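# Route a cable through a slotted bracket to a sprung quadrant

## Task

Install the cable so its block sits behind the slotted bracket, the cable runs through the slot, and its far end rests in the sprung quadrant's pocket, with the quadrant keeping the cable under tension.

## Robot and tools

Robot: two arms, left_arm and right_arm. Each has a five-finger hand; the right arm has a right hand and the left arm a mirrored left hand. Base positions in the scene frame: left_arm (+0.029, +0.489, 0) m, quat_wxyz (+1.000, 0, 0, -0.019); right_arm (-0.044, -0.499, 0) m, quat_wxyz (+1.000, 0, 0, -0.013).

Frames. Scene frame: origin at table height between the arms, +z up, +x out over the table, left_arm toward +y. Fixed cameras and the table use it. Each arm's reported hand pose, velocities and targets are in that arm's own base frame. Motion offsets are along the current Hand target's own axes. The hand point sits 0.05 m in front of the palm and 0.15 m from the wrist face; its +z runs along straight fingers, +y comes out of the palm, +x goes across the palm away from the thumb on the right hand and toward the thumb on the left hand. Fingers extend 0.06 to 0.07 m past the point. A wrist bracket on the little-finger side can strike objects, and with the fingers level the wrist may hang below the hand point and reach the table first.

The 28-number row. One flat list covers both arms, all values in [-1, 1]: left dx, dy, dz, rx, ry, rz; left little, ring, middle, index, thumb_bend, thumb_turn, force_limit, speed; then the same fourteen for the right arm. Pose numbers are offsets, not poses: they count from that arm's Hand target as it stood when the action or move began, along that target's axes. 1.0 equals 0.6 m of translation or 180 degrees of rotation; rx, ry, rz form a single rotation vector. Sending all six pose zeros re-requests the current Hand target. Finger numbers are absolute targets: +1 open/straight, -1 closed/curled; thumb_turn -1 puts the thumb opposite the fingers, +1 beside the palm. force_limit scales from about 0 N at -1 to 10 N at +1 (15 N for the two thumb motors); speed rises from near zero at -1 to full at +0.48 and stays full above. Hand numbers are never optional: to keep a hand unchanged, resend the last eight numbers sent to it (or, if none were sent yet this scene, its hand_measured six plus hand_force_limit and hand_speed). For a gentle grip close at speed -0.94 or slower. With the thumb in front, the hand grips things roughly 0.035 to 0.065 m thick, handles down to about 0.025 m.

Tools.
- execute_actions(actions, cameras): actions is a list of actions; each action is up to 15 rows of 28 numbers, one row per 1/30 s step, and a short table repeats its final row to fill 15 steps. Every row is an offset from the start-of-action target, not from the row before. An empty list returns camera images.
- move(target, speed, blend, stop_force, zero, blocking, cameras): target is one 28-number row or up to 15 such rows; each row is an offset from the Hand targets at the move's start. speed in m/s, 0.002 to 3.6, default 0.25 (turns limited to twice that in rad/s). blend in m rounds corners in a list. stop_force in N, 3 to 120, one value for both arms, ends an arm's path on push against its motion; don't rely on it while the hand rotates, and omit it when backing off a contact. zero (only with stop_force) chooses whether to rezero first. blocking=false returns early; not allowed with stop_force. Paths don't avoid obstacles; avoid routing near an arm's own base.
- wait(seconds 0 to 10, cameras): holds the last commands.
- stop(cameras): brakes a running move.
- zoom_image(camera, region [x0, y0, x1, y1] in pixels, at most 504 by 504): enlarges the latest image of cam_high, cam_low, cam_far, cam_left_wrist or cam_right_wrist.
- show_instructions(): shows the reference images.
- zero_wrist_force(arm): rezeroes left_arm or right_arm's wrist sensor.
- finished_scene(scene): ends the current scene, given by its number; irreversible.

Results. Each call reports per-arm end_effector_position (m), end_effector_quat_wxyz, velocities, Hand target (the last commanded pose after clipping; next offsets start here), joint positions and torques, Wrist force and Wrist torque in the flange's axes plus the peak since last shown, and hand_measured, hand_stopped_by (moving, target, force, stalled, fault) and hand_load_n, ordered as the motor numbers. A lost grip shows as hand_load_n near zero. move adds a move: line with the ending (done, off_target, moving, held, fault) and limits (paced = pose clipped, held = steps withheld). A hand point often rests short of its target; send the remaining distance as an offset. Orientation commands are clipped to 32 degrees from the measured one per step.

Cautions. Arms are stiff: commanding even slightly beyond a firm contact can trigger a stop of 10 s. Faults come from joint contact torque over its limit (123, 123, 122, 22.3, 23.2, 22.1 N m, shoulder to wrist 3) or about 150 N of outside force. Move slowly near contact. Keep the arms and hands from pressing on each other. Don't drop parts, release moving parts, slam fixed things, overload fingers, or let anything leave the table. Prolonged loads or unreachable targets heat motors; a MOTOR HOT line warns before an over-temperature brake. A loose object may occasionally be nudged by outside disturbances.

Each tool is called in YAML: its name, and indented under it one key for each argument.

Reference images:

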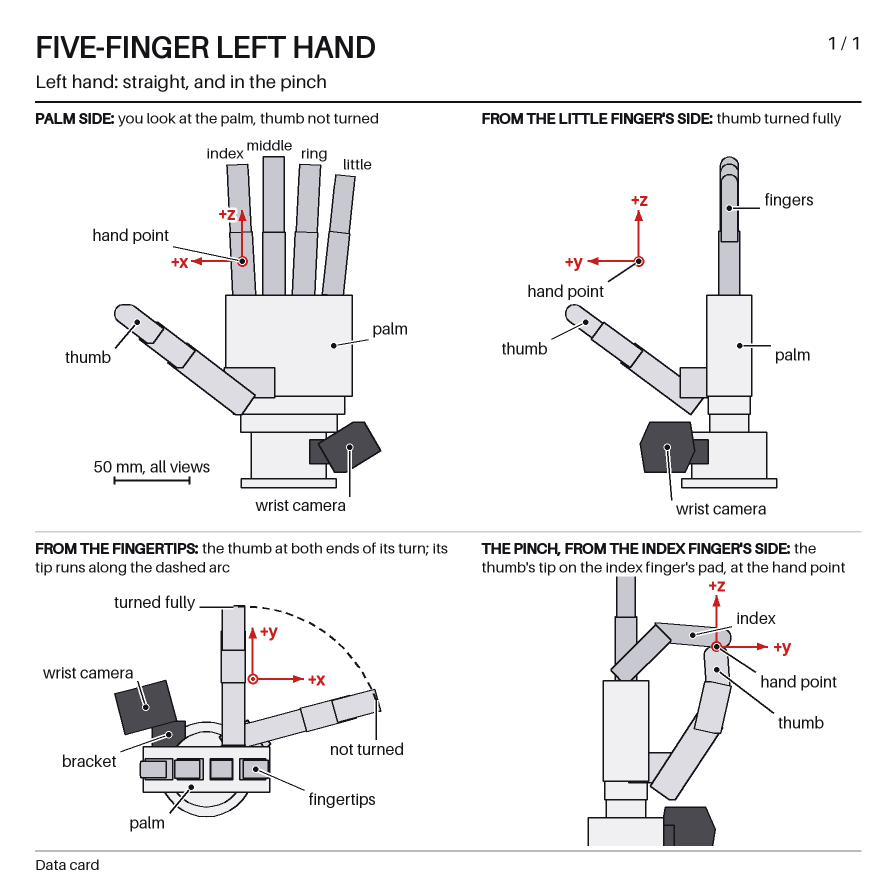

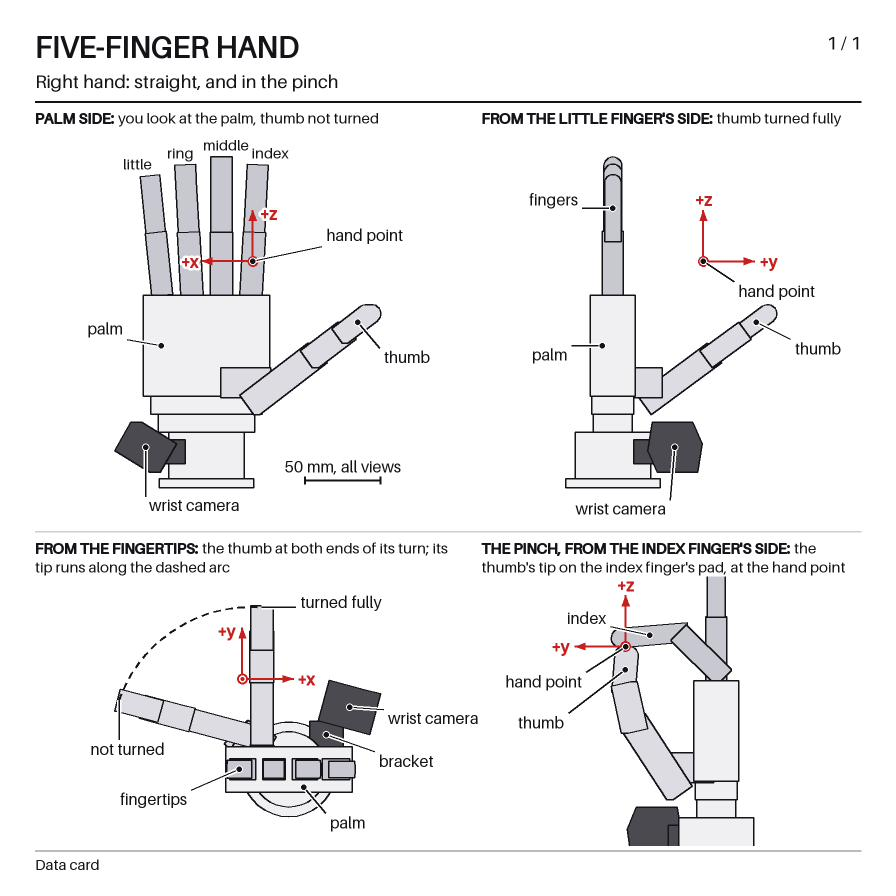

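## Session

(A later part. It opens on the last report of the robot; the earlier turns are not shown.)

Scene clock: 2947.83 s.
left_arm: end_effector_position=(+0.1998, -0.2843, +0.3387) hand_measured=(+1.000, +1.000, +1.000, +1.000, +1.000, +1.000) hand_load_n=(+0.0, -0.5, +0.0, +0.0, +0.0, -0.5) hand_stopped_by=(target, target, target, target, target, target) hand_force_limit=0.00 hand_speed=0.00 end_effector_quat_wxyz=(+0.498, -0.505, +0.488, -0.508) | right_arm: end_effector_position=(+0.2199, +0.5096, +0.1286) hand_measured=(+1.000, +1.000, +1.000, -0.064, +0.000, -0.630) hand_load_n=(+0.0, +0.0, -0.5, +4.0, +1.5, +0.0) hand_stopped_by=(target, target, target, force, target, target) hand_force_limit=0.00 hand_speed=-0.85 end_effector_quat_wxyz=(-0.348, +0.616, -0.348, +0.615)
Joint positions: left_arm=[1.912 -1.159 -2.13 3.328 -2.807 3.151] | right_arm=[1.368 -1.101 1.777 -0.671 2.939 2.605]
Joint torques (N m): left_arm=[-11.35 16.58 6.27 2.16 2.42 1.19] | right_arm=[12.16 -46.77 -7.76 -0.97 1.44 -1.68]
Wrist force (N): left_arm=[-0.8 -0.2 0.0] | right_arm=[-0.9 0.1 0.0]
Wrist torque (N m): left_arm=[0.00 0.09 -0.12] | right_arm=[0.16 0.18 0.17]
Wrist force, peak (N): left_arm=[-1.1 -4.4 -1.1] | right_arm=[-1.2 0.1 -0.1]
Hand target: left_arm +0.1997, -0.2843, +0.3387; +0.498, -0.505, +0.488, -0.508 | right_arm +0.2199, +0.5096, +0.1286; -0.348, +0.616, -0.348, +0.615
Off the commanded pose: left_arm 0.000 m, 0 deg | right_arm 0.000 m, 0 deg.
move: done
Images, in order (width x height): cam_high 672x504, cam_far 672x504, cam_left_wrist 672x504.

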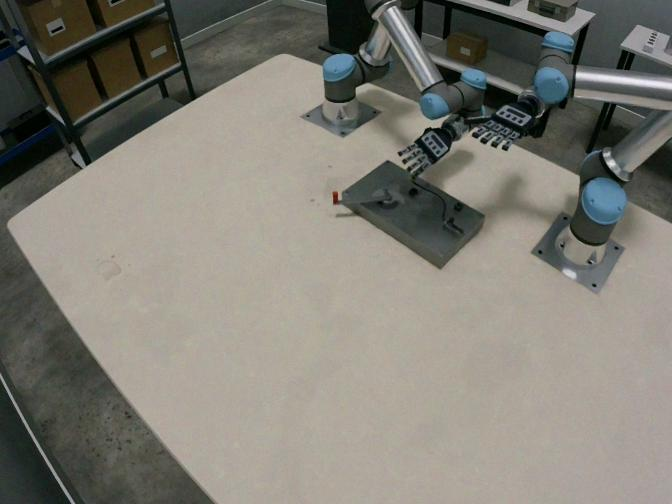

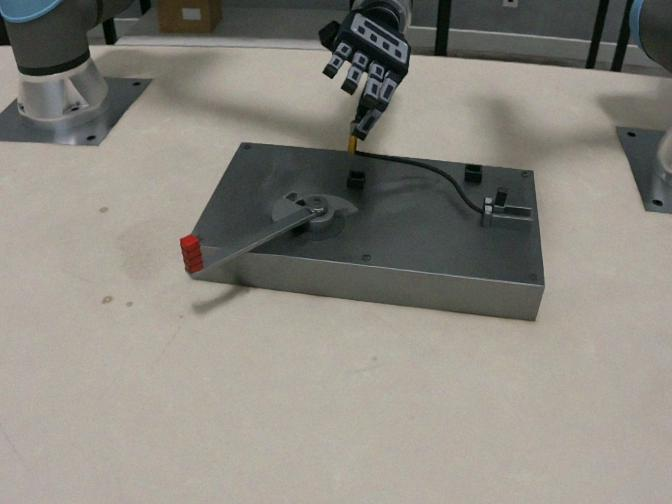

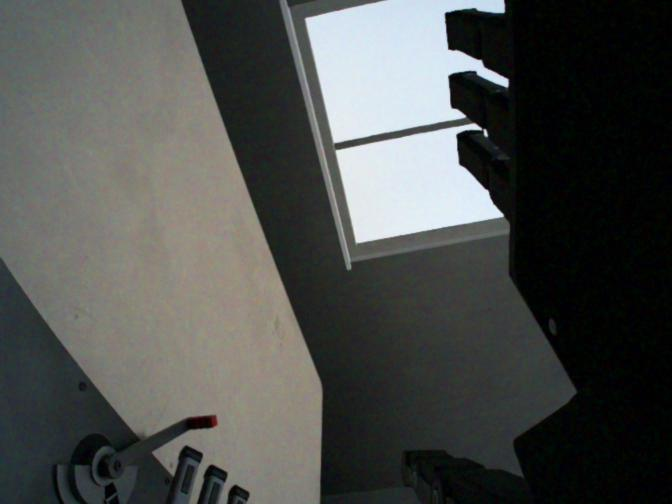

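execute_actions:
  actions: []
  cameras: ["cam_right_wrist","cam_far"]

zoom_image:
  camera: "cam_right_wrist"
  region: [320, 190, 500, 410]

zoom_image:
  camera: "cam_far"
  region: [320, 120, 400, 200]

Scene clock: 2956.17 s.
left_arm: end_effector_position=(+0.1998, -0.2843, +0.3387) hand_measured=(+1.000, +1.000, +1.000, +1.000, +1.000, +1.000) hand_load_n=(+0.0, -0.5, +0.0, +0.0, +0.0, -0.5) hand_stopped_by=(target, target, target, target, target, target) hand_force_limit=0.00 hand_speed=0.00 end_effector_quat_wxyz=(+0.498, -0.505, +0.488, -0.508) | right_arm: end_effector_position=(+0.2199, +0.5096, +0.1286) hand_measured=(+1.000, +1.000, +1.000, -0.064, +0.000, -0.630) hand_load_n=(+0.0, +0.0, +0.0, +4.0, +1.5, +0.5) hand_stopped_by=(target, target, target, force, target, target) hand_force_limit=0.00 hand_speed=-0.85 end_effector_quat_wxyz=(-0.348, +0.616, -0.348, +0.615)
Joint positions: left_arm=[1.912 -1.159 -2.13 3.328 -2.807 3.152] | right_arm=[1.368 -1.101 1.777 -0.671 2.939 2.605]
Joint velocities: within noise
Joint torques (N m): left_arm=[-10.53 16.52 6.09 2.34 2.45 1.14] | right_arm=[11.76 -46.63 -8.42 -0.98 1.48 -1.54]
Wrist force (N): left_arm=[-0.6 -0.5 -0.1] | right_arm=[-0.8 0.1 -0.2]
Wrist torque (N m): left_arm=[-0.04 0.06 -0.08] | right_arm=[0.17 0.17 0.17]
Wrist force, peak (N): left_arm=[-1.0 -0.4 -0.4] | right_arm=[-1.0 0.0 0.0]
Hand target: left_arm +0.1997, -0.2843, +0.3387; +0.498, -0.505, +0.488, -0.508 | right_arm +0.2199, +0.5096, +0.1286; -0.348, +0.616, -0.348, +0.615
Off the commanded pose: left_arm 0.000 m, 0 deg | right_arm 0.000 m, 0 deg.
Images, in order (width x height): cam_far 672x504, cam_right_wrist 672x504.

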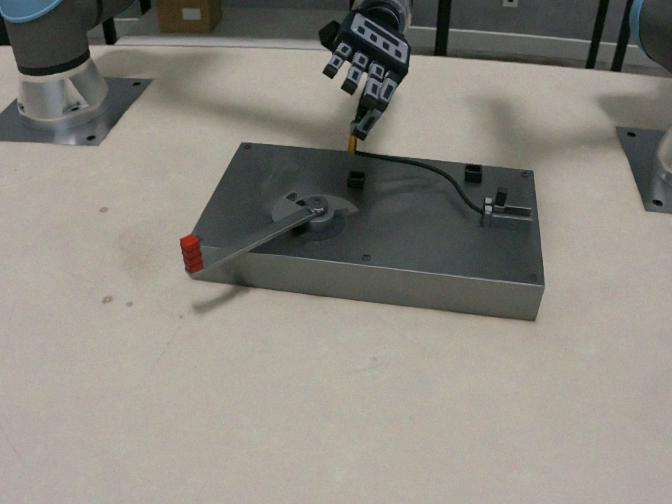

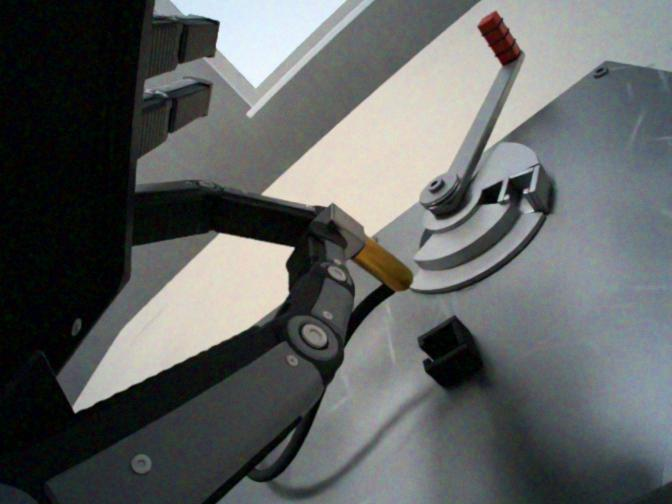

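Scaled by 2.291 from the camera's 672x504 image, which has a finer 960x720 frame.

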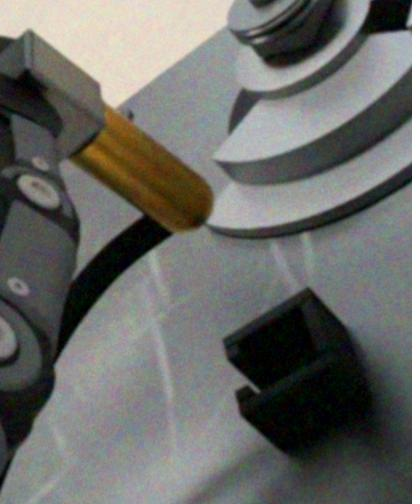

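Scaled by 6.300.

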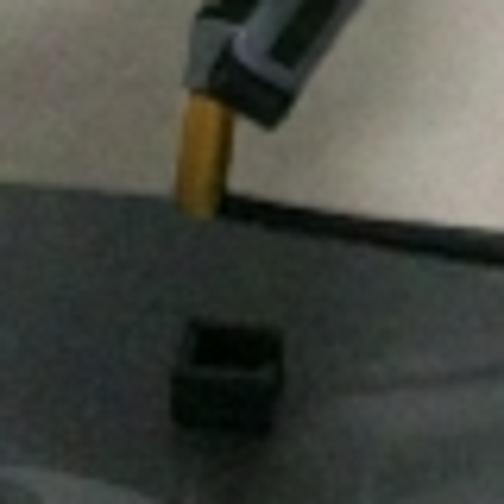

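move:
  target: [0,0,0,0,0,0, 1,1,1,1,1,1,0,0, -0.0272,0.0226,0,0,0,0, 1,1,1,-0.5,0,-0.63,0.0,-0.85]
  speed: 0.05
  cameras: ["cam_right_wrist","cam_far"]

zoom_image:
  camera: "cam_right_wrist"
  region: [320, 190, 480, 350]

zoom_image:
  camera: "cam_far"
  region: [320, 120, 400, 200]

Scene clock: 2978.63 s.
left_arm: end_effector_position=(+0.1997, -0.2843, +0.3387) hand_measured=(+1.000, +1.000, +1.000, +1.000, +1.000, +1.000) hand_load_n=(+0.0, +0.0, +0.0, +0.0, +0.0, +0.0) hand_stopped_by=(target, target, target, target, target, target) hand_force_limit=0.00 hand_speed=0.00 end_effector_quat_wxyz=(+0.498, -0.505, +0.488, -0.508) | right_arm: end_effector_position=(+0.2199, +0.5166, +0.1086) hand_measured=(+1.000, +1.000, +1.000, -0.064, +0.000, -0.630) hand_load_n=(+0.0, +0.0, +0.0, +4.0, +1.0, +0.0) hand_stopped_by=(target, target, target, force, target, target) hand_force_limit=0.00 hand_speed=-0.85 end_effector_quat_wxyz=(-0.348, +0.616, -0.348, +0.615)
Joint positions: left_arm=[1.912 -1.159 -2.13 3.328 -2.807 3.152] | right_arm=[1.371 -1.057 1.77 -0.708 2.942 2.605]
Joint torques (N m): left_arm=[-10.51 16.4 5.88 2.44 0.93 1.32] | right_arm=[12.67 -27.82 -26.16 -2.11 1.51 -1.12]
Wrist force (N): left_arm=[-0.6 -0.5 -0.1] | right_arm=[-0.8 0.0 0.0]
Wrist torque (N m): left_arm=[-0.02 0.05 -0.09] | right_arm=[0.14 0.17 0.16]
Wrist force, peak (N): left_arm=[-0.9 -0.5 0.0] | right_arm=[-1.1 0.0 0.0]
Hand target: left_arm +0.1997, -0.2843, +0.3387; +0.498, -0.505, +0.488, -0.508 | right_arm +0.2199, +0.5166, +0.1086; -0.348, +0.616, -0.348, +0.615
Off the commanded pose: left_arm 0.000 m, 0 deg | right_arm 0.000 m, 0 deg.
move: done
Images, in order (width x height): cam_far 672x504, cam_right_wrist 672x504.

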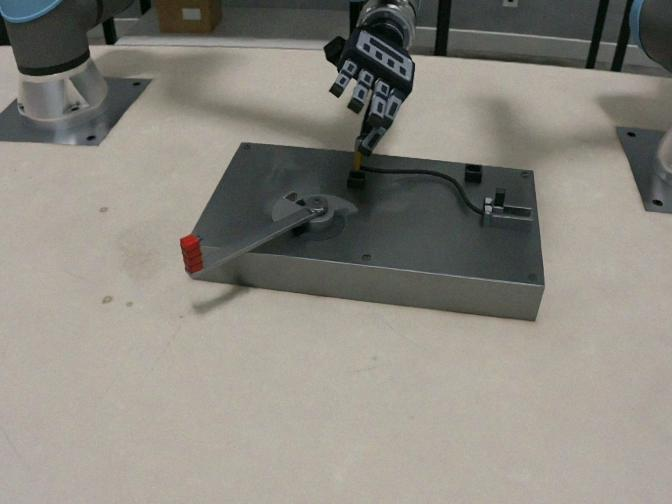

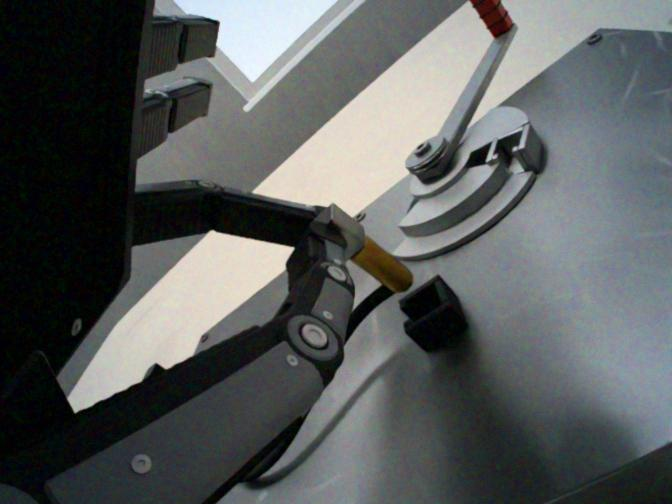

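Scaled by 3.150 from the camera's 672x504 image, which has a finer 960x720 frame.

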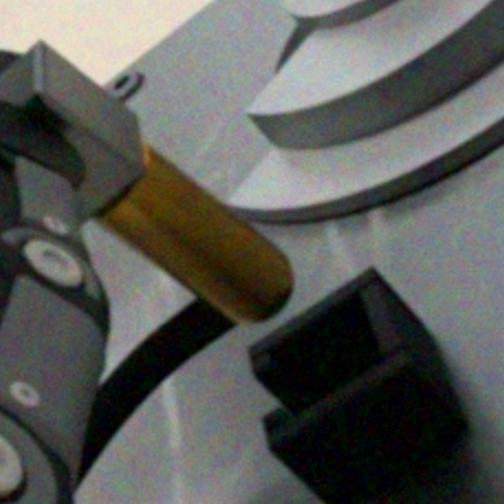

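Scaled by 6.300.

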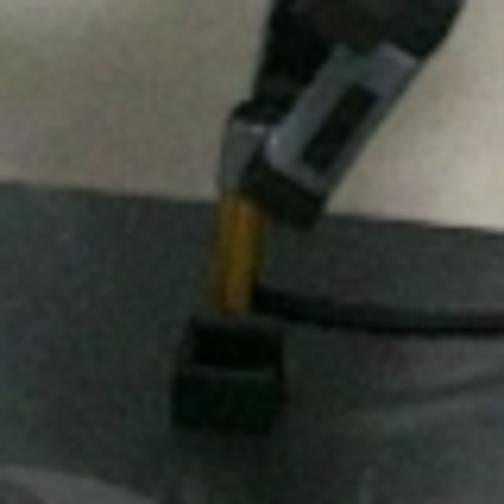

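move:
  target: [0,0,0,0,0,0, 1,1,1,1,1,1,0,0, -0.0141,0.0257,0,0,0,0, 1,1,1,-0.5,0,-0.63,0.0,-0.85]
  speed: 0.02
  stop_force: 3
  cameras: ["cam_right_wrist","cam_far"]

zoom_image:
  camera: "cam_right_wrist"
  region: [320, 190, 480, 350]

zoom_image:
  camera: "cam_far"
  region: [320, 120, 400, 200]

Scene clock: 3003.63 s.
left_arm: end_effector_position=(+0.1997, -0.2843, +0.3387) hand_measured=(+1.000, +1.000, +1.000, +1.000, +1.000, +1.000) hand_load_n=(+0.0, +0.0, +0.0, +0.0, +0.0, +0.0) hand_stopped_by=(target, target, target, target, target, target) hand_force_limit=0.00 hand_speed=0.00 end_effector_quat_wxyz=(+0.498, -0.505, +0.488, -0.508) | right_arm: end_effector_position=(+0.2199, +0.5159, +0.0910) hand_measured=(+1.000, +1.000, +1.000, -0.064, +0.000, -0.630) hand_load_n=(-0.5, +0.0, +0.0, +4.0, +1.0, +0.0) hand_stopped_by=(target, target, target, force, target, target) hand_force_limit=0.00 hand_speed=-0.85 end_effector_quat_wxyz=(-0.348, +0.616, -0.348, +0.615)
Joint positions: left_arm=[1.912 -1.159 -2.13 3.328 -2.807 3.152] | right_arm=[1.37 -1.03 1.784 -0.748 2.942 2.605]
Joint torques (N m): left_arm=[-11.14 16.23 5.56 2.51 -2.52 1.26] | right_arm=[-7.88 -26.56 -7.16 -1.76 -0.48 -1.31]
Wrist force (N): left_arm=[-0.9 -0.5 0.0] | right_arm=[-0.8 -0.1 -0.1]
Wrist torque (N m): left_arm=[-0.05 0.11 -0.10] | right_arm=[0.14 0.19 0.15]
Wrist force, peak (N): left_arm=[-1.1 -0.6 0.0] | right_arm=[-1.0 0.1 -0.3]
Hand target: left_arm +0.1997, -0.2843, +0.3387; +0.498, -0.505, +0.488, -0.508 | right_arm +0.2199, +0.5159, +0.0910; -0.348, +0.616, -0.348, +0.615
Off the commanded pose: left_arm 0.000 m, 0 deg | right_arm 0.000 m, 0 deg.
move: done
Images, in order (width x height): cam_far 672x504, cam_right_wrist 672x504.

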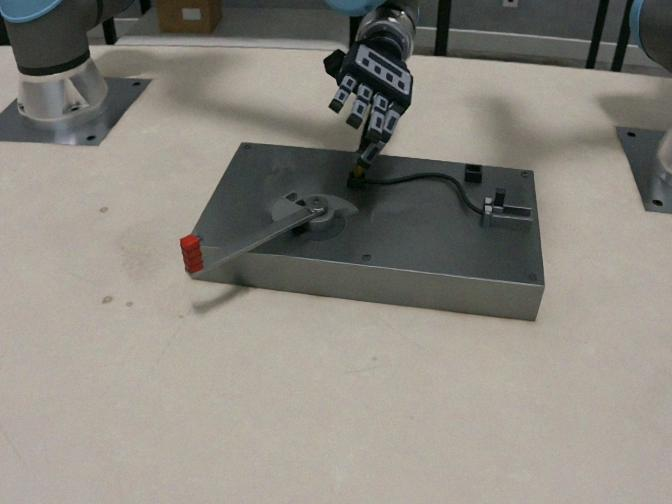

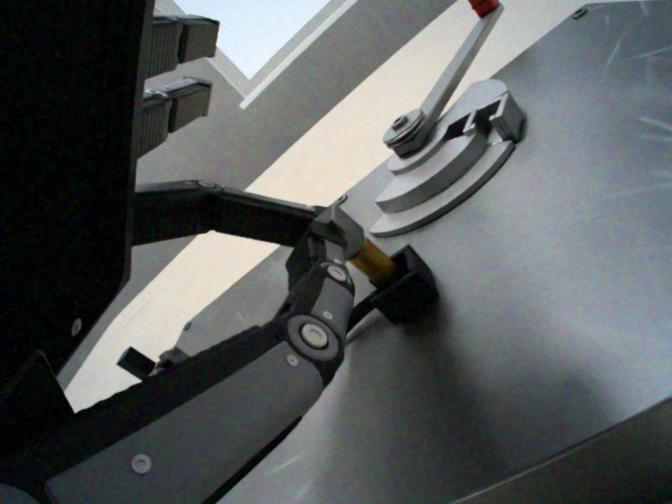

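Scaled by 3.150 from the camera's 672x504 image, which has a finer 960x720 frame.

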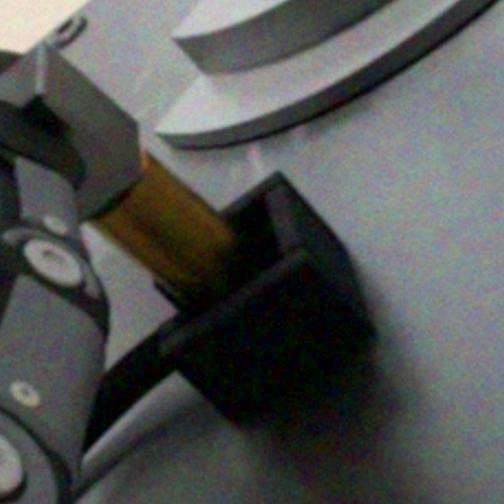

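Scaled by 6.300.

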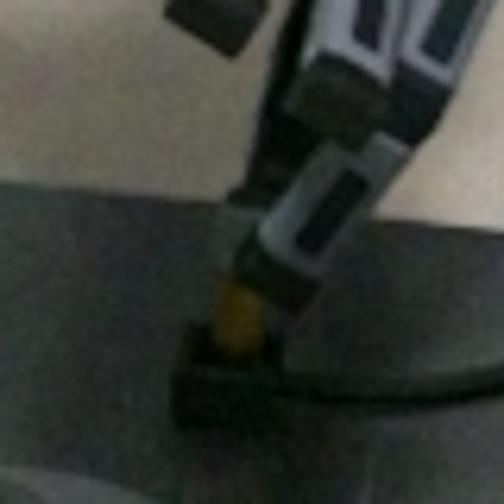

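move:
  target: [0,0,0,0,0,0, 1,1,1,1,1,1,0,0, -0.0017,0.0028,0,0,0,0, 1,1,1,-0.5,0,-0.63,0.0,-0.85]
  speed: 0.01
  stop_force: 3

move:
  target:
    - [0,0,0,0,0,0, 1,1,1,1,1,1,0,0, 0,0,0,0,0,0, 1,1,1,0.6,0,-0.63,0,-0.5]
    - [0,0,0,0,0,0, 1,1,1,1,1,1,0,0, 0,0,-0.012,0,0,0, 1,1,1,0.6,0,-0.63,0,-0.5]
    - [0,0,0,0,0,0, 1,1,1,1,1,1,0,0, 0,-0.2,-0.02,0,0,0, 1,1,1,0.6,0,-0.63,0,-0.5]
  speed: 0.06
  cameras: ["cam_right_wrist","cam_far"]

zoom_image:
  camera: "cam_far"
  region: [300, 110, 540, 250]

Scene clock: 3018.80 s.
left_arm: end_effector_position=(+0.1997, -0.2843, +0.3387) hand_measured=(+1.000, +1.000, +1.000, +1.000, +1.000, +1.000) hand_load_n=(+0.0, -0.5, +0.0, +0.0, +0.0, +0.0) hand_stopped_by=(target, target, target, target, target, target) hand_force_limit=0.00 hand_speed=0.00 end_effector_quat_wxyz=(+0.498, -0.505, +0.488, -0.508) | right_arm: end_effector_position=(+0.2199, +0.5159, +0.0890) hand_measured=(+1.000, +1.000, +1.000, -0.064, +0.000, -0.630) hand_load_n=(+0.0, +0.0, +0.0, +4.5, +1.0, +0.0) hand_stopped_by=(target, target, target, force, target, target) hand_force_limit=0.00 hand_speed=-0.85 end_effector_quat_wxyz=(-0.348, +0.616, -0.348, +0.615)
Joint positions: left_arm=[1.912 -1.159 -2.13 3.328 -2.807 3.152] | right_arm=[1.37 -1.027 1.785 -0.753 2.942 2.605]
Joint torques (N m): left_arm=[-10.69 16.35 5.71 2.38 -2.52 1.24] | right_arm=[-5.49 -27.54 -7.99 -1.67 0.63 -1.16]
Wrist force (N): left_arm=[-0.5 -0.3 -0.3] | right_arm=[-0.9 -0.2 0.0]
Wrist torque (N m): left_arm=[0.01 0.04 -0.09] | right_arm=[0.14 0.20 0.15]
Wrist force, peak (N): left_arm=[-0.9 -0.7 0.2] | right_arm=[-1.0 -0.1 0.0]
Hand target: left_arm +0.1997, -0.2843, +0.3387; +0.498, -0.505, +0.488, -0.508 | right_arm +0.2199, +0.5159, +0.0890; -0.348, +0.616, -0.348, +0.615
Off the commanded pose: left_arm 0.000 m, 0 deg | right_arm 0.000 m, 0 deg.
move: done

Scene clock: 3022.80 s.
left_arm: end_effector_position=(+0.1997, -0.2843, +0.3387) hand_measured=(+1.000, +1.000, +1.000, +1.000, +1.000, +1.000) hand_load_n=(+0.0, +0.0, -0.5, +0.0, +0.0, +0.0) hand_stopped_by=(target, target, target, target, target, target) hand_force_limit=0.00 hand_speed=0.00 end_effector_quat_wxyz=(+0.498, -0.505, +0.488, -0.508) | right_arm: end_effector_position=(+0.2080, +0.5778, +0.1918) hand_measured=(+1.000, +1.000, +1.000, +0.600, +0.000, -0.630) hand_load_n=(+0.0, +0.0, +0.0, +0.0, +0.0, +0.0) hand_stopped_by=(target, target, target, target, target, target) hand_force_limit=0.00 hand_speed=-0.50 end_effector_quat_wxyz=(-0.348, +0.616, -0.348, +0.615)
Joint positions: left_arm=[1.912 -1.159 -2.13 3.328 -2.807 3.152] | right_arm=[1.413 -1.039 1.486 -0.441 2.984 2.606]
Joint torques (N m): left_arm=[-10.66 16.59 6.46 2.25 -2.56 1.22] | right_arm=[9.77 -30.71 -30.95 1.29 1.53 1.62]
Wrist force (N): left_arm=[-0.6 -0.4 -0.2] | right_arm=[-0.5 0.1 -0.3]
Wrist torque (N m): left_arm=[-0.02 0.06 -0.10] | right_arm=[0.19 0.17 0.08]
Wrist force, peak (N): left_arm=[-1.0 -0.4 -0.3] | right_arm=[-0.6 0.5 -0.5]
Hand target: left_arm +0.1997, -0.2843, +0.3387; +0.498, -0.505, +0.488, -0.508 | right_arm +0.2080, +0.5778, +0.1918; -0.348, +0.616, -0.348, +0.615
Off the commanded pose: left_arm 0.000 m, 0 deg | right_arm 0.000 m, 0 deg.
move: done
Images, in order (width x height): cam_far 672x504, cam_right_wrist 672x504.

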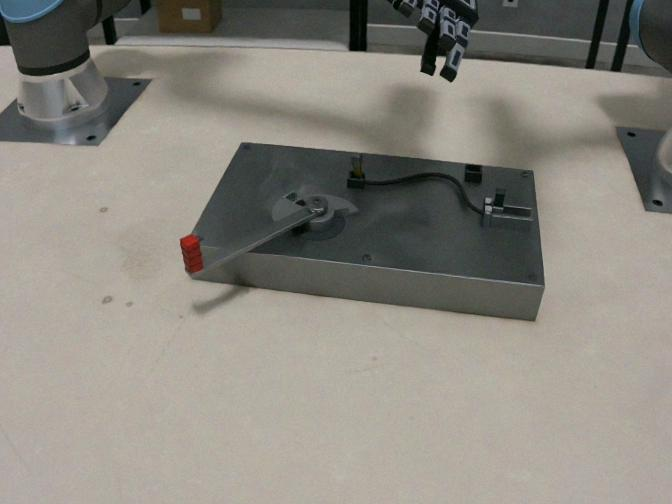

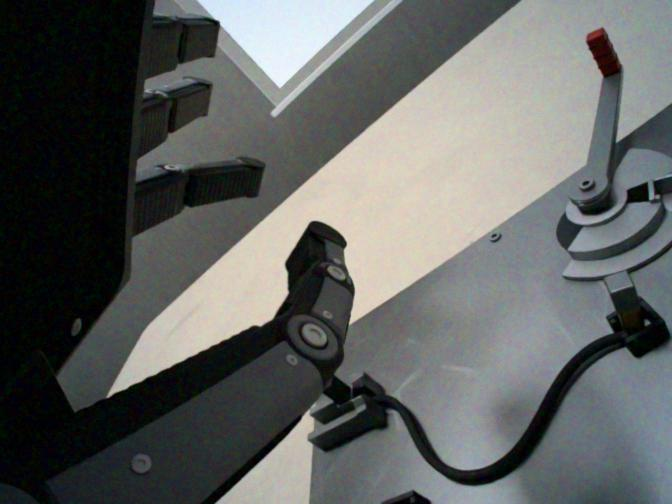

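Scaled by 2.100.

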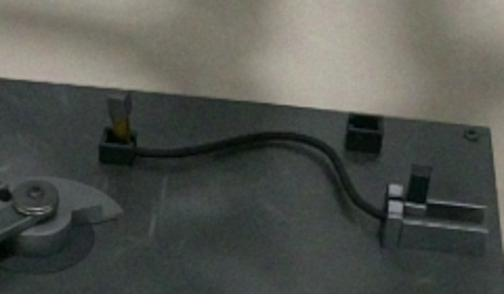

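move:
  target:
    - [0,0,0,0,0,0, 1,1,1,1,1,1,0,0, 0.2298,-0.1302,0.07,-0.1935,-0.1595,-0.037, 1,1,1,1,0.5,-1,0,0]
    - [0,0,0,0,0,0, 1,1,1,1,1,1,0,0, 0.3268,0.0642,0.37,-0.3869,-0.319,-0.0741, 1,1,1,1,0.5,-1,0,0]
  speed: 0.25
  blend: [0.03,0]
  cameras: ["cam_far","cam_high","cam_right_wrist"]

Scene clock: 3068.77 s.
left_arm: end_effector_position=(+0.1997, -0.2843, +0.3387) hand_measured=(+1.000, +1.000, +1.000, +1.000, +1.000, +1.000) hand_load_n=(+0.0, +0.0, +0.0, +0.0, +0.0, +0.0) hand_stopped_by=(target, target, target, target, target, target) hand_force_limit=0.00 hand_speed=0.00 end_effector_quat_wxyz=(+0.498, -0.505, +0.488, -0.508) | right_arm: end_effector_position=(+0.4300, +0.3898, +0.2597) hand_measured=(+1.000, +1.000, +1.000, +1.000, +0.500, -1.000) hand_load_n=(+0.0, +0.0, +0.0, +0.0, +0.0, +0.0) hand_stopped_by=(target, target, target, target, target, target) hand_force_limit=0.00 hand_speed=0.00 end_effector_quat_wxyz=(+0.000, +0.933, -0.359, +0.000)
Joint positions: left_arm=[1.912 -1.159 -2.13 3.328 -2.807 3.152] | right_arm=[0.49 -0.586 0.296 1.862 1.571 2.794]
Joint torques (N m): left_arm=[-10.65 16.27 5.97 2.35 -2.58 1.12] | right_arm=[5.95 -42.69 -28 4.6 0.95 -1.59]
Wrist force (N): left_arm=[-0.6 -0.2 0.0] | right_arm=[0.0 0.8 -1.1]
Wrist torque (N m): left_arm=[0.00 0.07 -0.09] | right_arm=[0.24 -0.02 0.13]
Wrist force, peak (N): left_arm=[-1.1 -0.7 -0.3] | right_arm=[-1.0 0.2 -2.3]
Hand target: left_arm +0.1997, -0.2843, +0.3387; +0.498, -0.505, +0.488, -0.508 | right_arm +0.4300, +0.3898, +0.2597; +0.001, +0.934, -0.359, +0.000
Off the commanded pose: left_arm 0.000 m, 0 deg | right_arm 0.000 m, 0 deg.
move: done
Images, in order (width x height): cam_high 672x504, cam_far 672x504, cam_right_wrist 672x504.

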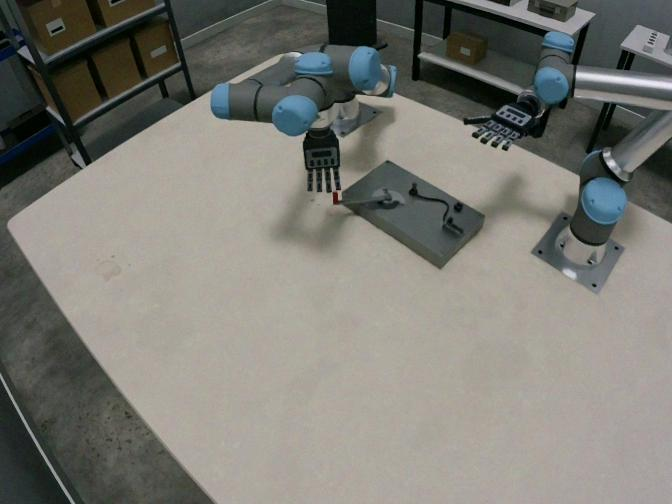

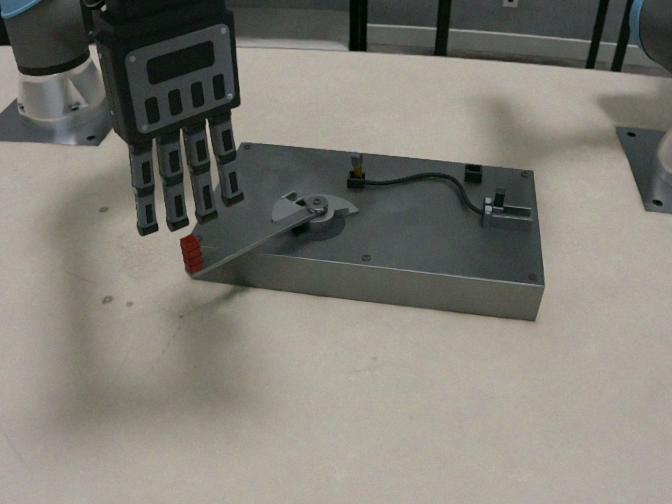

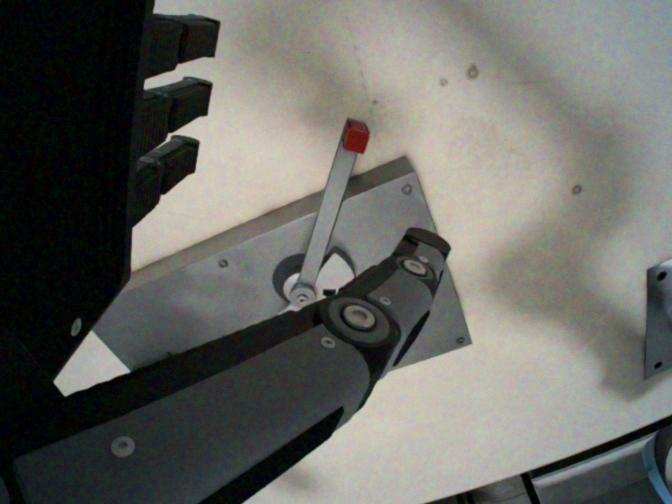

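move:
  target: [0,0,0,0,0,0, 1,1,1,1,1,1,0,0, -0.0105,0.0498,0.1,0,0,0, 1,1,1,1,0.5,-1,0,0]
  speed: 0.15
  cameras: ["cam_far","cam_right_wrist"]

zoom_image:
  camera: "cam_far"
  region: [100, 120, 300, 320]

Scene clock: 3082.13 s.
left_arm: end_effector_position=(+0.1997, -0.2843, +0.3387) hand_measured=(+1.000, +1.000, +1.000, +1.000, +1.000, +1.000) hand_load_n=(+0.0, +0.0, +0.0, +0.0, +0.0, +0.0) hand_stopped_by=(target, target, target, target, target, target) hand_force_limit=0.00 hand_speed=0.00 end_effector_quat_wxyz=(+0.498, -0.505, +0.488, -0.508) | right_arm: end_effector_position=(+0.4053, +0.3718, +0.1998) hand_measured=(+1.000, +1.000, +1.000, +1.000, +0.500, -1.000) hand_load_n=(-0.5, +0.0, -0.5, +0.0, +0.0, +0.0) hand_stopped_by=(target, target, target, target, target, target) hand_force_limit=0.00 hand_speed=0.00 end_effector_quat_wxyz=(+0.001, +0.934, -0.359, +0.000)
Joint positions: left_arm=[1.912 -1.159 -2.13 3.328 -2.807 3.152] | right_arm=[0.483 -0.765 0.783 1.554 1.571 2.787]
Joint torques (N m): left_arm=[-10.49 15.95 6.66 2.29 -2.53 1.14] | right_arm=[-11.93 -68.15 -13.21 0.94 -0.8 -1.69]
Wrist force (N): left_arm=[-0.4 -0.4 -0.2] | right_arm=[-0.3 0.6 -1.1]
Wrist torque (N m): left_arm=[-0.02 0.04 -0.09] | right_arm=[0.21 0.00 0.11]
Wrist force, peak (N): left_arm=[-0.9 -0.6 -0.4] | right_arm=[0.0 0.6 -2.3]
Hand target: left_arm +0.1997, -0.2843, +0.3387; +0.498, -0.505, +0.488, -0.508 | right_arm +0.4053, +0.3718, +0.1998; +0.001, +0.934, -0.359, +0.000
Off the commanded pose: left_arm 0.000 m, 0 deg | right_arm 0.000 m, 0 deg.
move: done
Images, in order (width x height): cam_far 672x504, cam_right_wrist 672x504.

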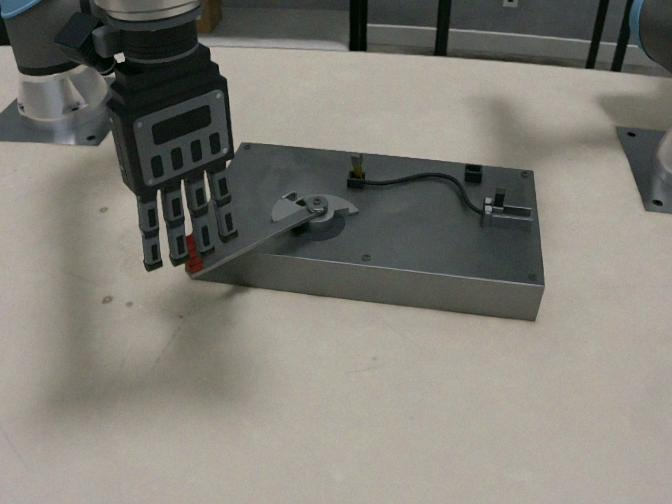

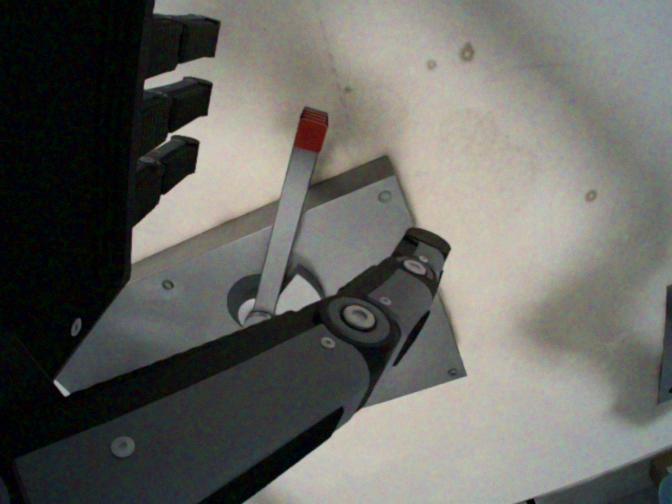

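Scaled by 2.520.

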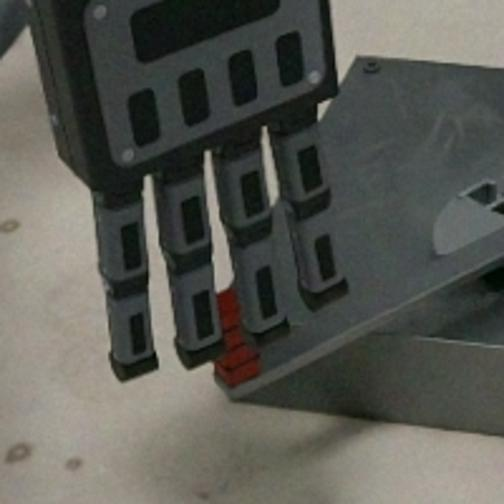

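move:
  target: [0,0,0,0,0,0, 1,1,1,1,1,1,0,0, 0,0,0.0863,0,0,0, 1,1,1,1,0.5,-1,0,0]
  speed: 0.08
  stop_force: 5

move:
  target: [0,0,0,0,0,0, 1,1,1,1,1,1,0,0, 0,0.07,0,0,0,0, 1,1,1,1,0.5,-1,0,0]
  speed: 0.02
  stop_force: 3
  cameras: ["cam_far","cam_right_wrist"]

zoom_image:
  camera: "cam_far"
  region: [100, 120, 300, 320]

Scene clock: 3106.70 s.
left_arm: end_effector_position=(+0.1997, -0.2843, +0.3387) hand_measured=(+1.000, +1.000, +1.000, +1.000, +1.000, +1.000) hand_load_n=(+0.0, +0.0, +0.0, +0.0, +0.0, +0.0) hand_stopped_by=(target, target, target, target, target, target) hand_force_limit=0.00 hand_speed=0.00 end_effector_quat_wxyz=(+0.498, -0.505, +0.488, -0.508) | right_arm: end_effector_position=(+0.4052, +0.3718, +0.1480) hand_measured=(+1.000, +1.000, +1.000, +1.000, +0.500, -1.000) hand_load_n=(+0.0, +0.0, +0.0, +0.0, +0.0, +0.0) hand_stopped_by=(target, target, target, target, target, target) hand_force_limit=0.00 hand_speed=0.00 end_effector_quat_wxyz=(+0.001, +0.934, -0.359, +0.000)
Joint positions: left_arm=[1.912 -1.159 -2.13 3.328 -2.807 3.152] | right_arm=[0.483 -0.752 0.893 1.431 1.571 2.787]
Joint torques (N m): left_arm=[-10.23 15.61 7.49 2.37 -2.49 1.05] | right_arm=[-10.39 -37.84 -10.12 0.76 -1.13 -1.56]
Wrist force (N): left_arm=[-0.6 0.0 -0.2] | right_arm=[-0.1 0.7 -1.2]
Wrist torque (N m): left_arm=[0.04 0.06 -0.11] | right_arm=[0.22 -0.02 0.12]
Wrist force, peak (N): left_arm=[-0.9 -0.4 -0.6] | right_arm=[-0.2 0.6 -1.9]
Hand target: left_arm +0.1997, -0.2843, +0.3387; +0.498, -0.505, +0.488, -0.508 | right_arm +0.4052, +0.3718, +0.1480; +0.001, +0.934, -0.359, +0.000
Off the commanded pose: left_arm 0.000 m, 0 deg | right_arm 0.000 m, 0 deg.
move: done

Scene clock: 3109.63 s.
left_arm: end_effector_position=(+0.1997, -0.2843, +0.3387) hand_measured=(+1.000, +1.000, +1.000, +1.000, +1.000, +1.000) hand_load_n=(+0.0, +0.0, +0.0, +0.0, +0.0, +0.0) hand_stopped_by=(target, target, target, target, target, target) hand_force_limit=0.00 hand_speed=0.00 end_effector_quat_wxyz=(+0.498, -0.505, +0.488, -0.508) | right_arm: end_effector_position=(+0.3771, +0.3406, +0.1481) hand_measured=(+1.000, +1.000, +1.000, +1.000, +0.500, -1.000) hand_load_n=(+0.0, +0.0, +0.5, -0.5, +0.0, +0.0) hand_stopped_by=(target, target, target, target, target, target) hand_force_limit=0.00 hand_speed=0.00 end_effector_quat_wxyz=(+0.001, +0.934, -0.359, +0.000)
Joint positions: left_arm=[1.912 -1.159 -2.13 3.328 -2.807 3.152] | right_arm=[0.456 -0.87 1.1 1.342 1.571 2.761]
Joint torques (N m): left_arm=[-10.32 16.07 7.48 2.39 -2.59 1.06] | right_arm=[-11.43 -64.82 -9.74 1.67 -0.73 -1.63]
Wrist force (N): left_arm=[-0.7 -0.3 -0.2] | right_arm=[1.5 -2.0 -0.3]
Wrist torque (N m): left_arm=[0.01 0.08 -0.11] | right_arm=[0.39 0.07 0.16]
Wrist force, peak (N): left_arm=[-0.8 -0.7 -0.4] | right_arm=[1.8 -2.4 -0.7]
Hand target: left_arm +0.1997, -0.2843, +0.3387; +0.498, -0.505, +0.488, -0.508 | right_arm +0.3771, +0.3406, +0.1481; +0.001, +0.934, -0.359, +0.000
Off the commanded pose: left_arm 0.000 m, 0 deg | right_arm 0.000 m, 0 deg.
move: done
Images, in order (width x height): cam_far 672x504, cam_right_wrist 672x504.

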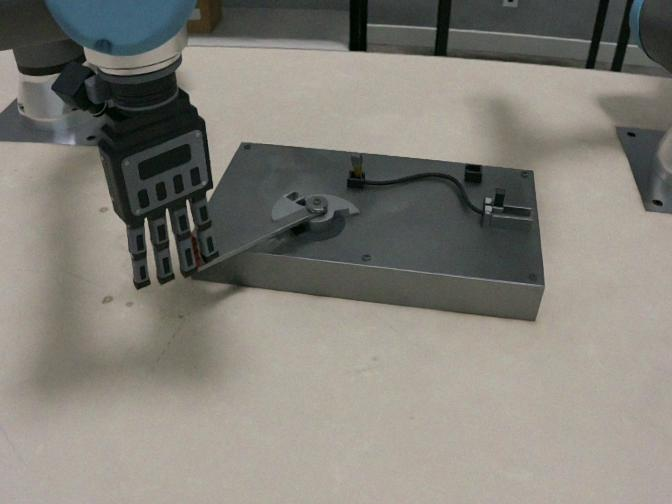

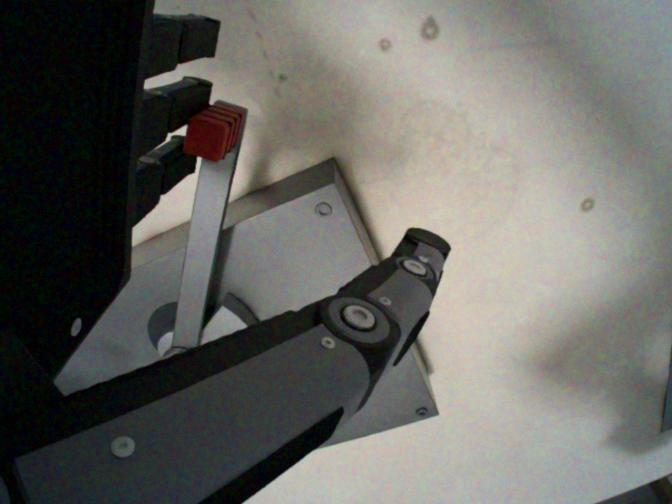

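Scaled by 2.520.

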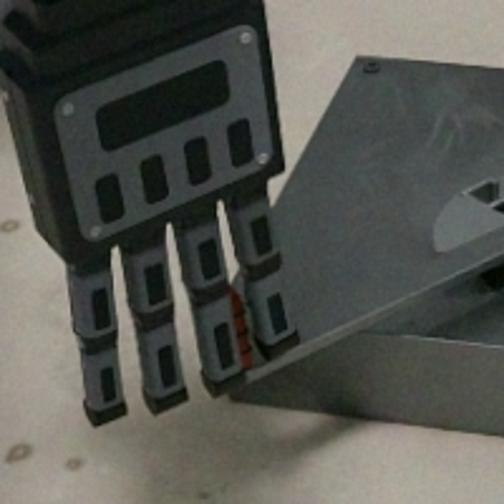

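move:
  target: [0,0,0,0,0,0, 1,1,1,1,1,1,0,0, -0.0185,0.0435,0,0,0,0.0556, 1,1,1,1,0.5,-1,0,0]
  speed: 0.04
  cameras: ["cam_far","cam_right_wrist"]

zoom_image:
  camera: "cam_far"
  region: [100, 120, 360, 320]

Scene clock: 3125.13 s.
left_arm: end_effector_position=(+0.1997, -0.2843, +0.3387) hand_measured=(+1.000, +1.000, +1.000, +1.000, +1.000, +1.000) hand_load_n=(+0.0, +0.0, +0.0, +0.0, +0.0, +0.0) hand_stopped_by=(target, target, target, target, target, target) hand_force_limit=0.00 hand_speed=0.00 end_effector_quat_wxyz=(+0.498, -0.505, +0.488, -0.508) | right_arm: end_effector_position=(+0.3514, +0.3286, +0.1481) hand_measured=(+1.000, +1.000, +1.000, +1.000, +0.500, -1.000) hand_load_n=(+0.0, +0.0, +0.5, +0.0, +0.0, +0.0) hand_stopped_by=(target, target, target, target, target, target) hand_force_limit=0.00 hand_speed=0.00 end_effector_quat_wxyz=(+0.001, +0.899, -0.439, +0.000)
Joint positions: left_arm=[1.912 -1.159 -2.13 3.328 -2.807 3.152] | right_arm=[0.436 -0.952 1.238 1.286 1.571 2.914]
Joint torques (N m): left_arm=[-10.14 15.57 7.73 2.38 -2.59 0.92] | right_arm=[-13.27 -59.41 -10.99 1.6 0.89 1.44]
Wrist force (N): left_arm=[-0.7 -0.3 -0.2] | right_arm=[-0.9 -2.3 0.1]
Wrist torque (N m): left_arm=[0.00 0.07 -0.10] | right_arm=[0.32 -0.09 -0.05]
Wrist force, peak (N): left_arm=[-1.1 -0.3 -0.1] | right_arm=[1.9 -2.1 -0.8]
Hand target: left_arm +0.1997, -0.2843, +0.3387; +0.498, -0.505, +0.488, -0.508 | right_arm +0.3514, +0.3286, +0.1481; +0.001, +0.899, -0.439, +0.000
Off the commanded pose: left_arm 0.000 m, 0 deg | right_arm 0.000 m, 0 deg.
move: done
Images, in order (width x height): cam_far 672x504, cam_right_wrist 672x504.

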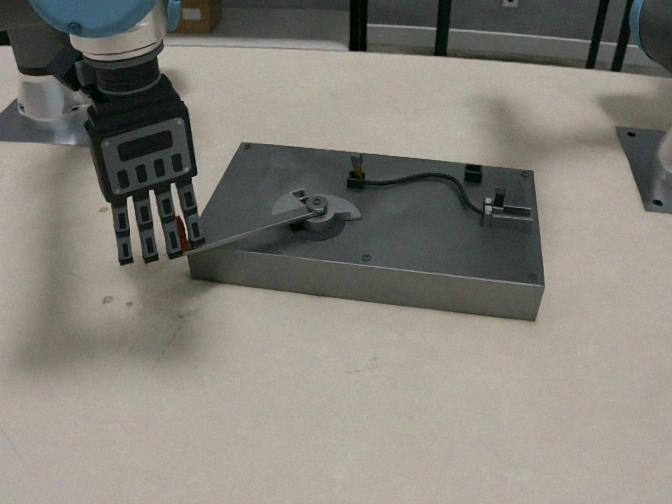

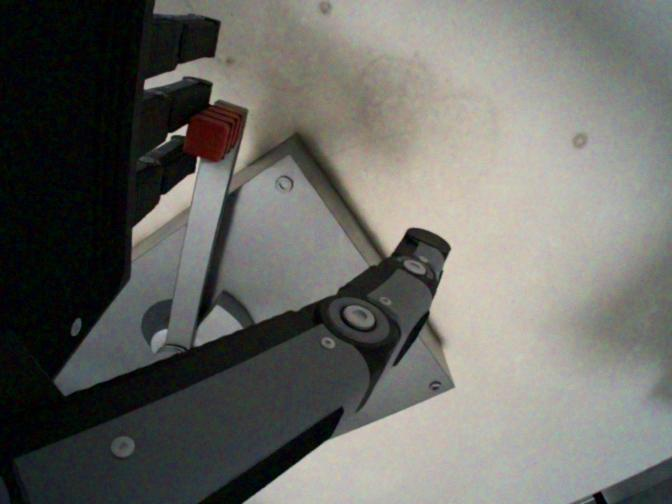

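Scaled by 1.938.

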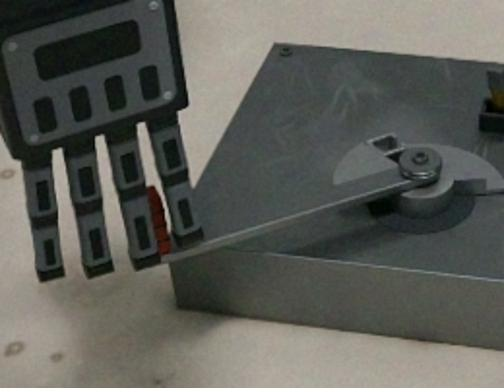

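move:
  target:
    - [0,0,0,0,0,0, 1,1,1,1,1,1,0,0, -0.0185,0.0435,0,0,0,0.0556, 1,1,1,1,0.5,-1,0,0]
    - [0,0,0,0,0,0, 1,1,1,1,1,1,0,0, -0.0443,0.083,0,0,0,0.1111, 1,1,1,1,0.5,-1,0,0]
    - [0,0,0,0,0,0, 1,1,1,1,1,1,0,0, -0.0765,0.1175,0,0,0,0.1667, 1,1,1,1,0.5,-1,0,0]
  speed: 0.05
  blend: [0.01,0.01,0]
  cameras: ["cam_far","cam_right_wrist"]

zoom_image:
  camera: "cam_far"
  region: [100, 100, 360, 300]

Scene clock: 3139.83 s.
left_arm: end_effector_position=(+0.1997, -0.2843, +0.3387) hand_measured=(+1.000, +1.000, +1.000, +1.000, +1.000, +1.000) hand_load_n=(+0.0, +0.0, +0.0, +0.0, +0.0, -0.5) hand_stopped_by=(target, target, target, target, target, target) hand_force_limit=0.00 hand_speed=0.00 end_effector_quat_wxyz=(+0.498, -0.505, +0.488, -0.508) | right_arm: end_effector_position=(+0.2676, +0.3214, +0.1482) hand_measured=(+1.000, +1.000, +1.000, +1.000, +0.500, -1.000) hand_load_n=(+0.0, +0.0, +0.0, +0.5, +0.0, +0.5) hand_stopped_by=(target, target, target, target, target, target) hand_force_limit=0.00 hand_speed=0.00 end_effector_quat_wxyz=(+0.001, +0.755, -0.656, +0.000)
Joint positions: left_arm=[1.912 -1.159 -2.13 3.328 -2.807 3.152] | right_arm=[0.431 -1.169 1.577 1.164 1.571 3.434]
Joint torques (N m): left_arm=[-9.97 15.18 7.53 2.32 -2.59 0.98] | right_arm=[-1.94 -50.9 -1.55 6.05 13.96 1.64]
Wrist force (N): left_arm=[-0.7 -0.3 -0.2] | right_arm=[-48.8 -5.3 7.0]
Wrist torque (N m): left_arm=[0.00 0.08 -0.10] | right_arm=[0.09 -2.20 -2.63]
Wrist force, peak (N): left_arm=[-1.0 -0.7 0.0] | right_arm=[-48.8 -5.3 7.0]
Hand target: left_arm +0.1997, -0.2843, +0.3387; +0.498, -0.505, +0.488, -0.508 | right_arm +0.2676, +0.3214, +0.1482; +0.001, +0.755, -0.656, +0.000
Off the commanded pose: left_arm 0.000 m, 0 deg | right_arm 0.000 m, 0 deg.
move: done
Images, in order (width x height): cam_far 672x504, cam_right_wrist 672x504.

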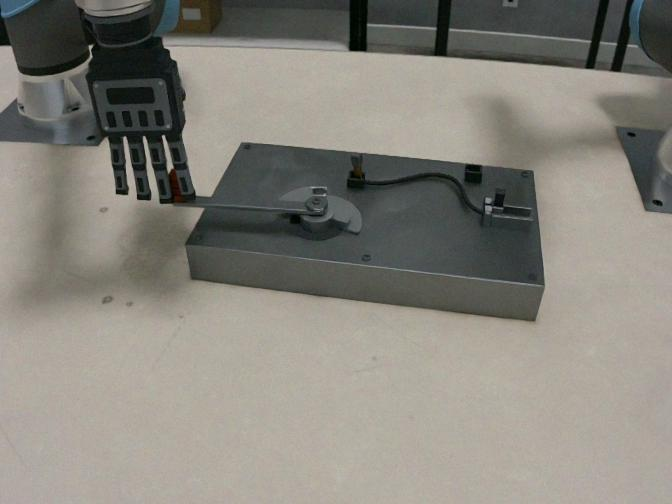

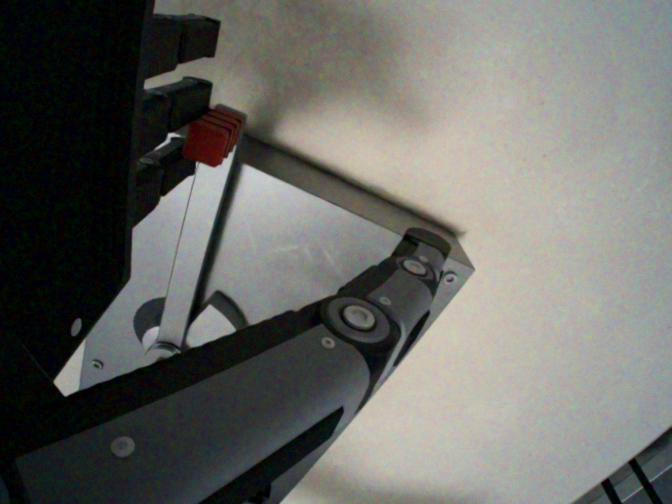

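Scaled by 1.938.

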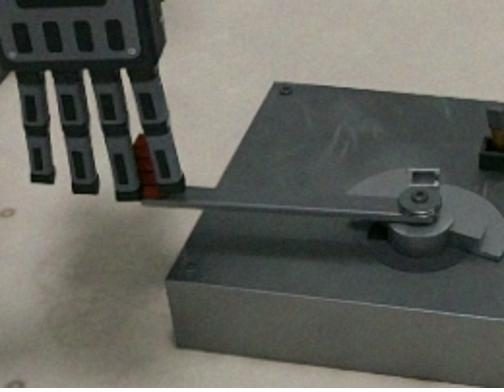

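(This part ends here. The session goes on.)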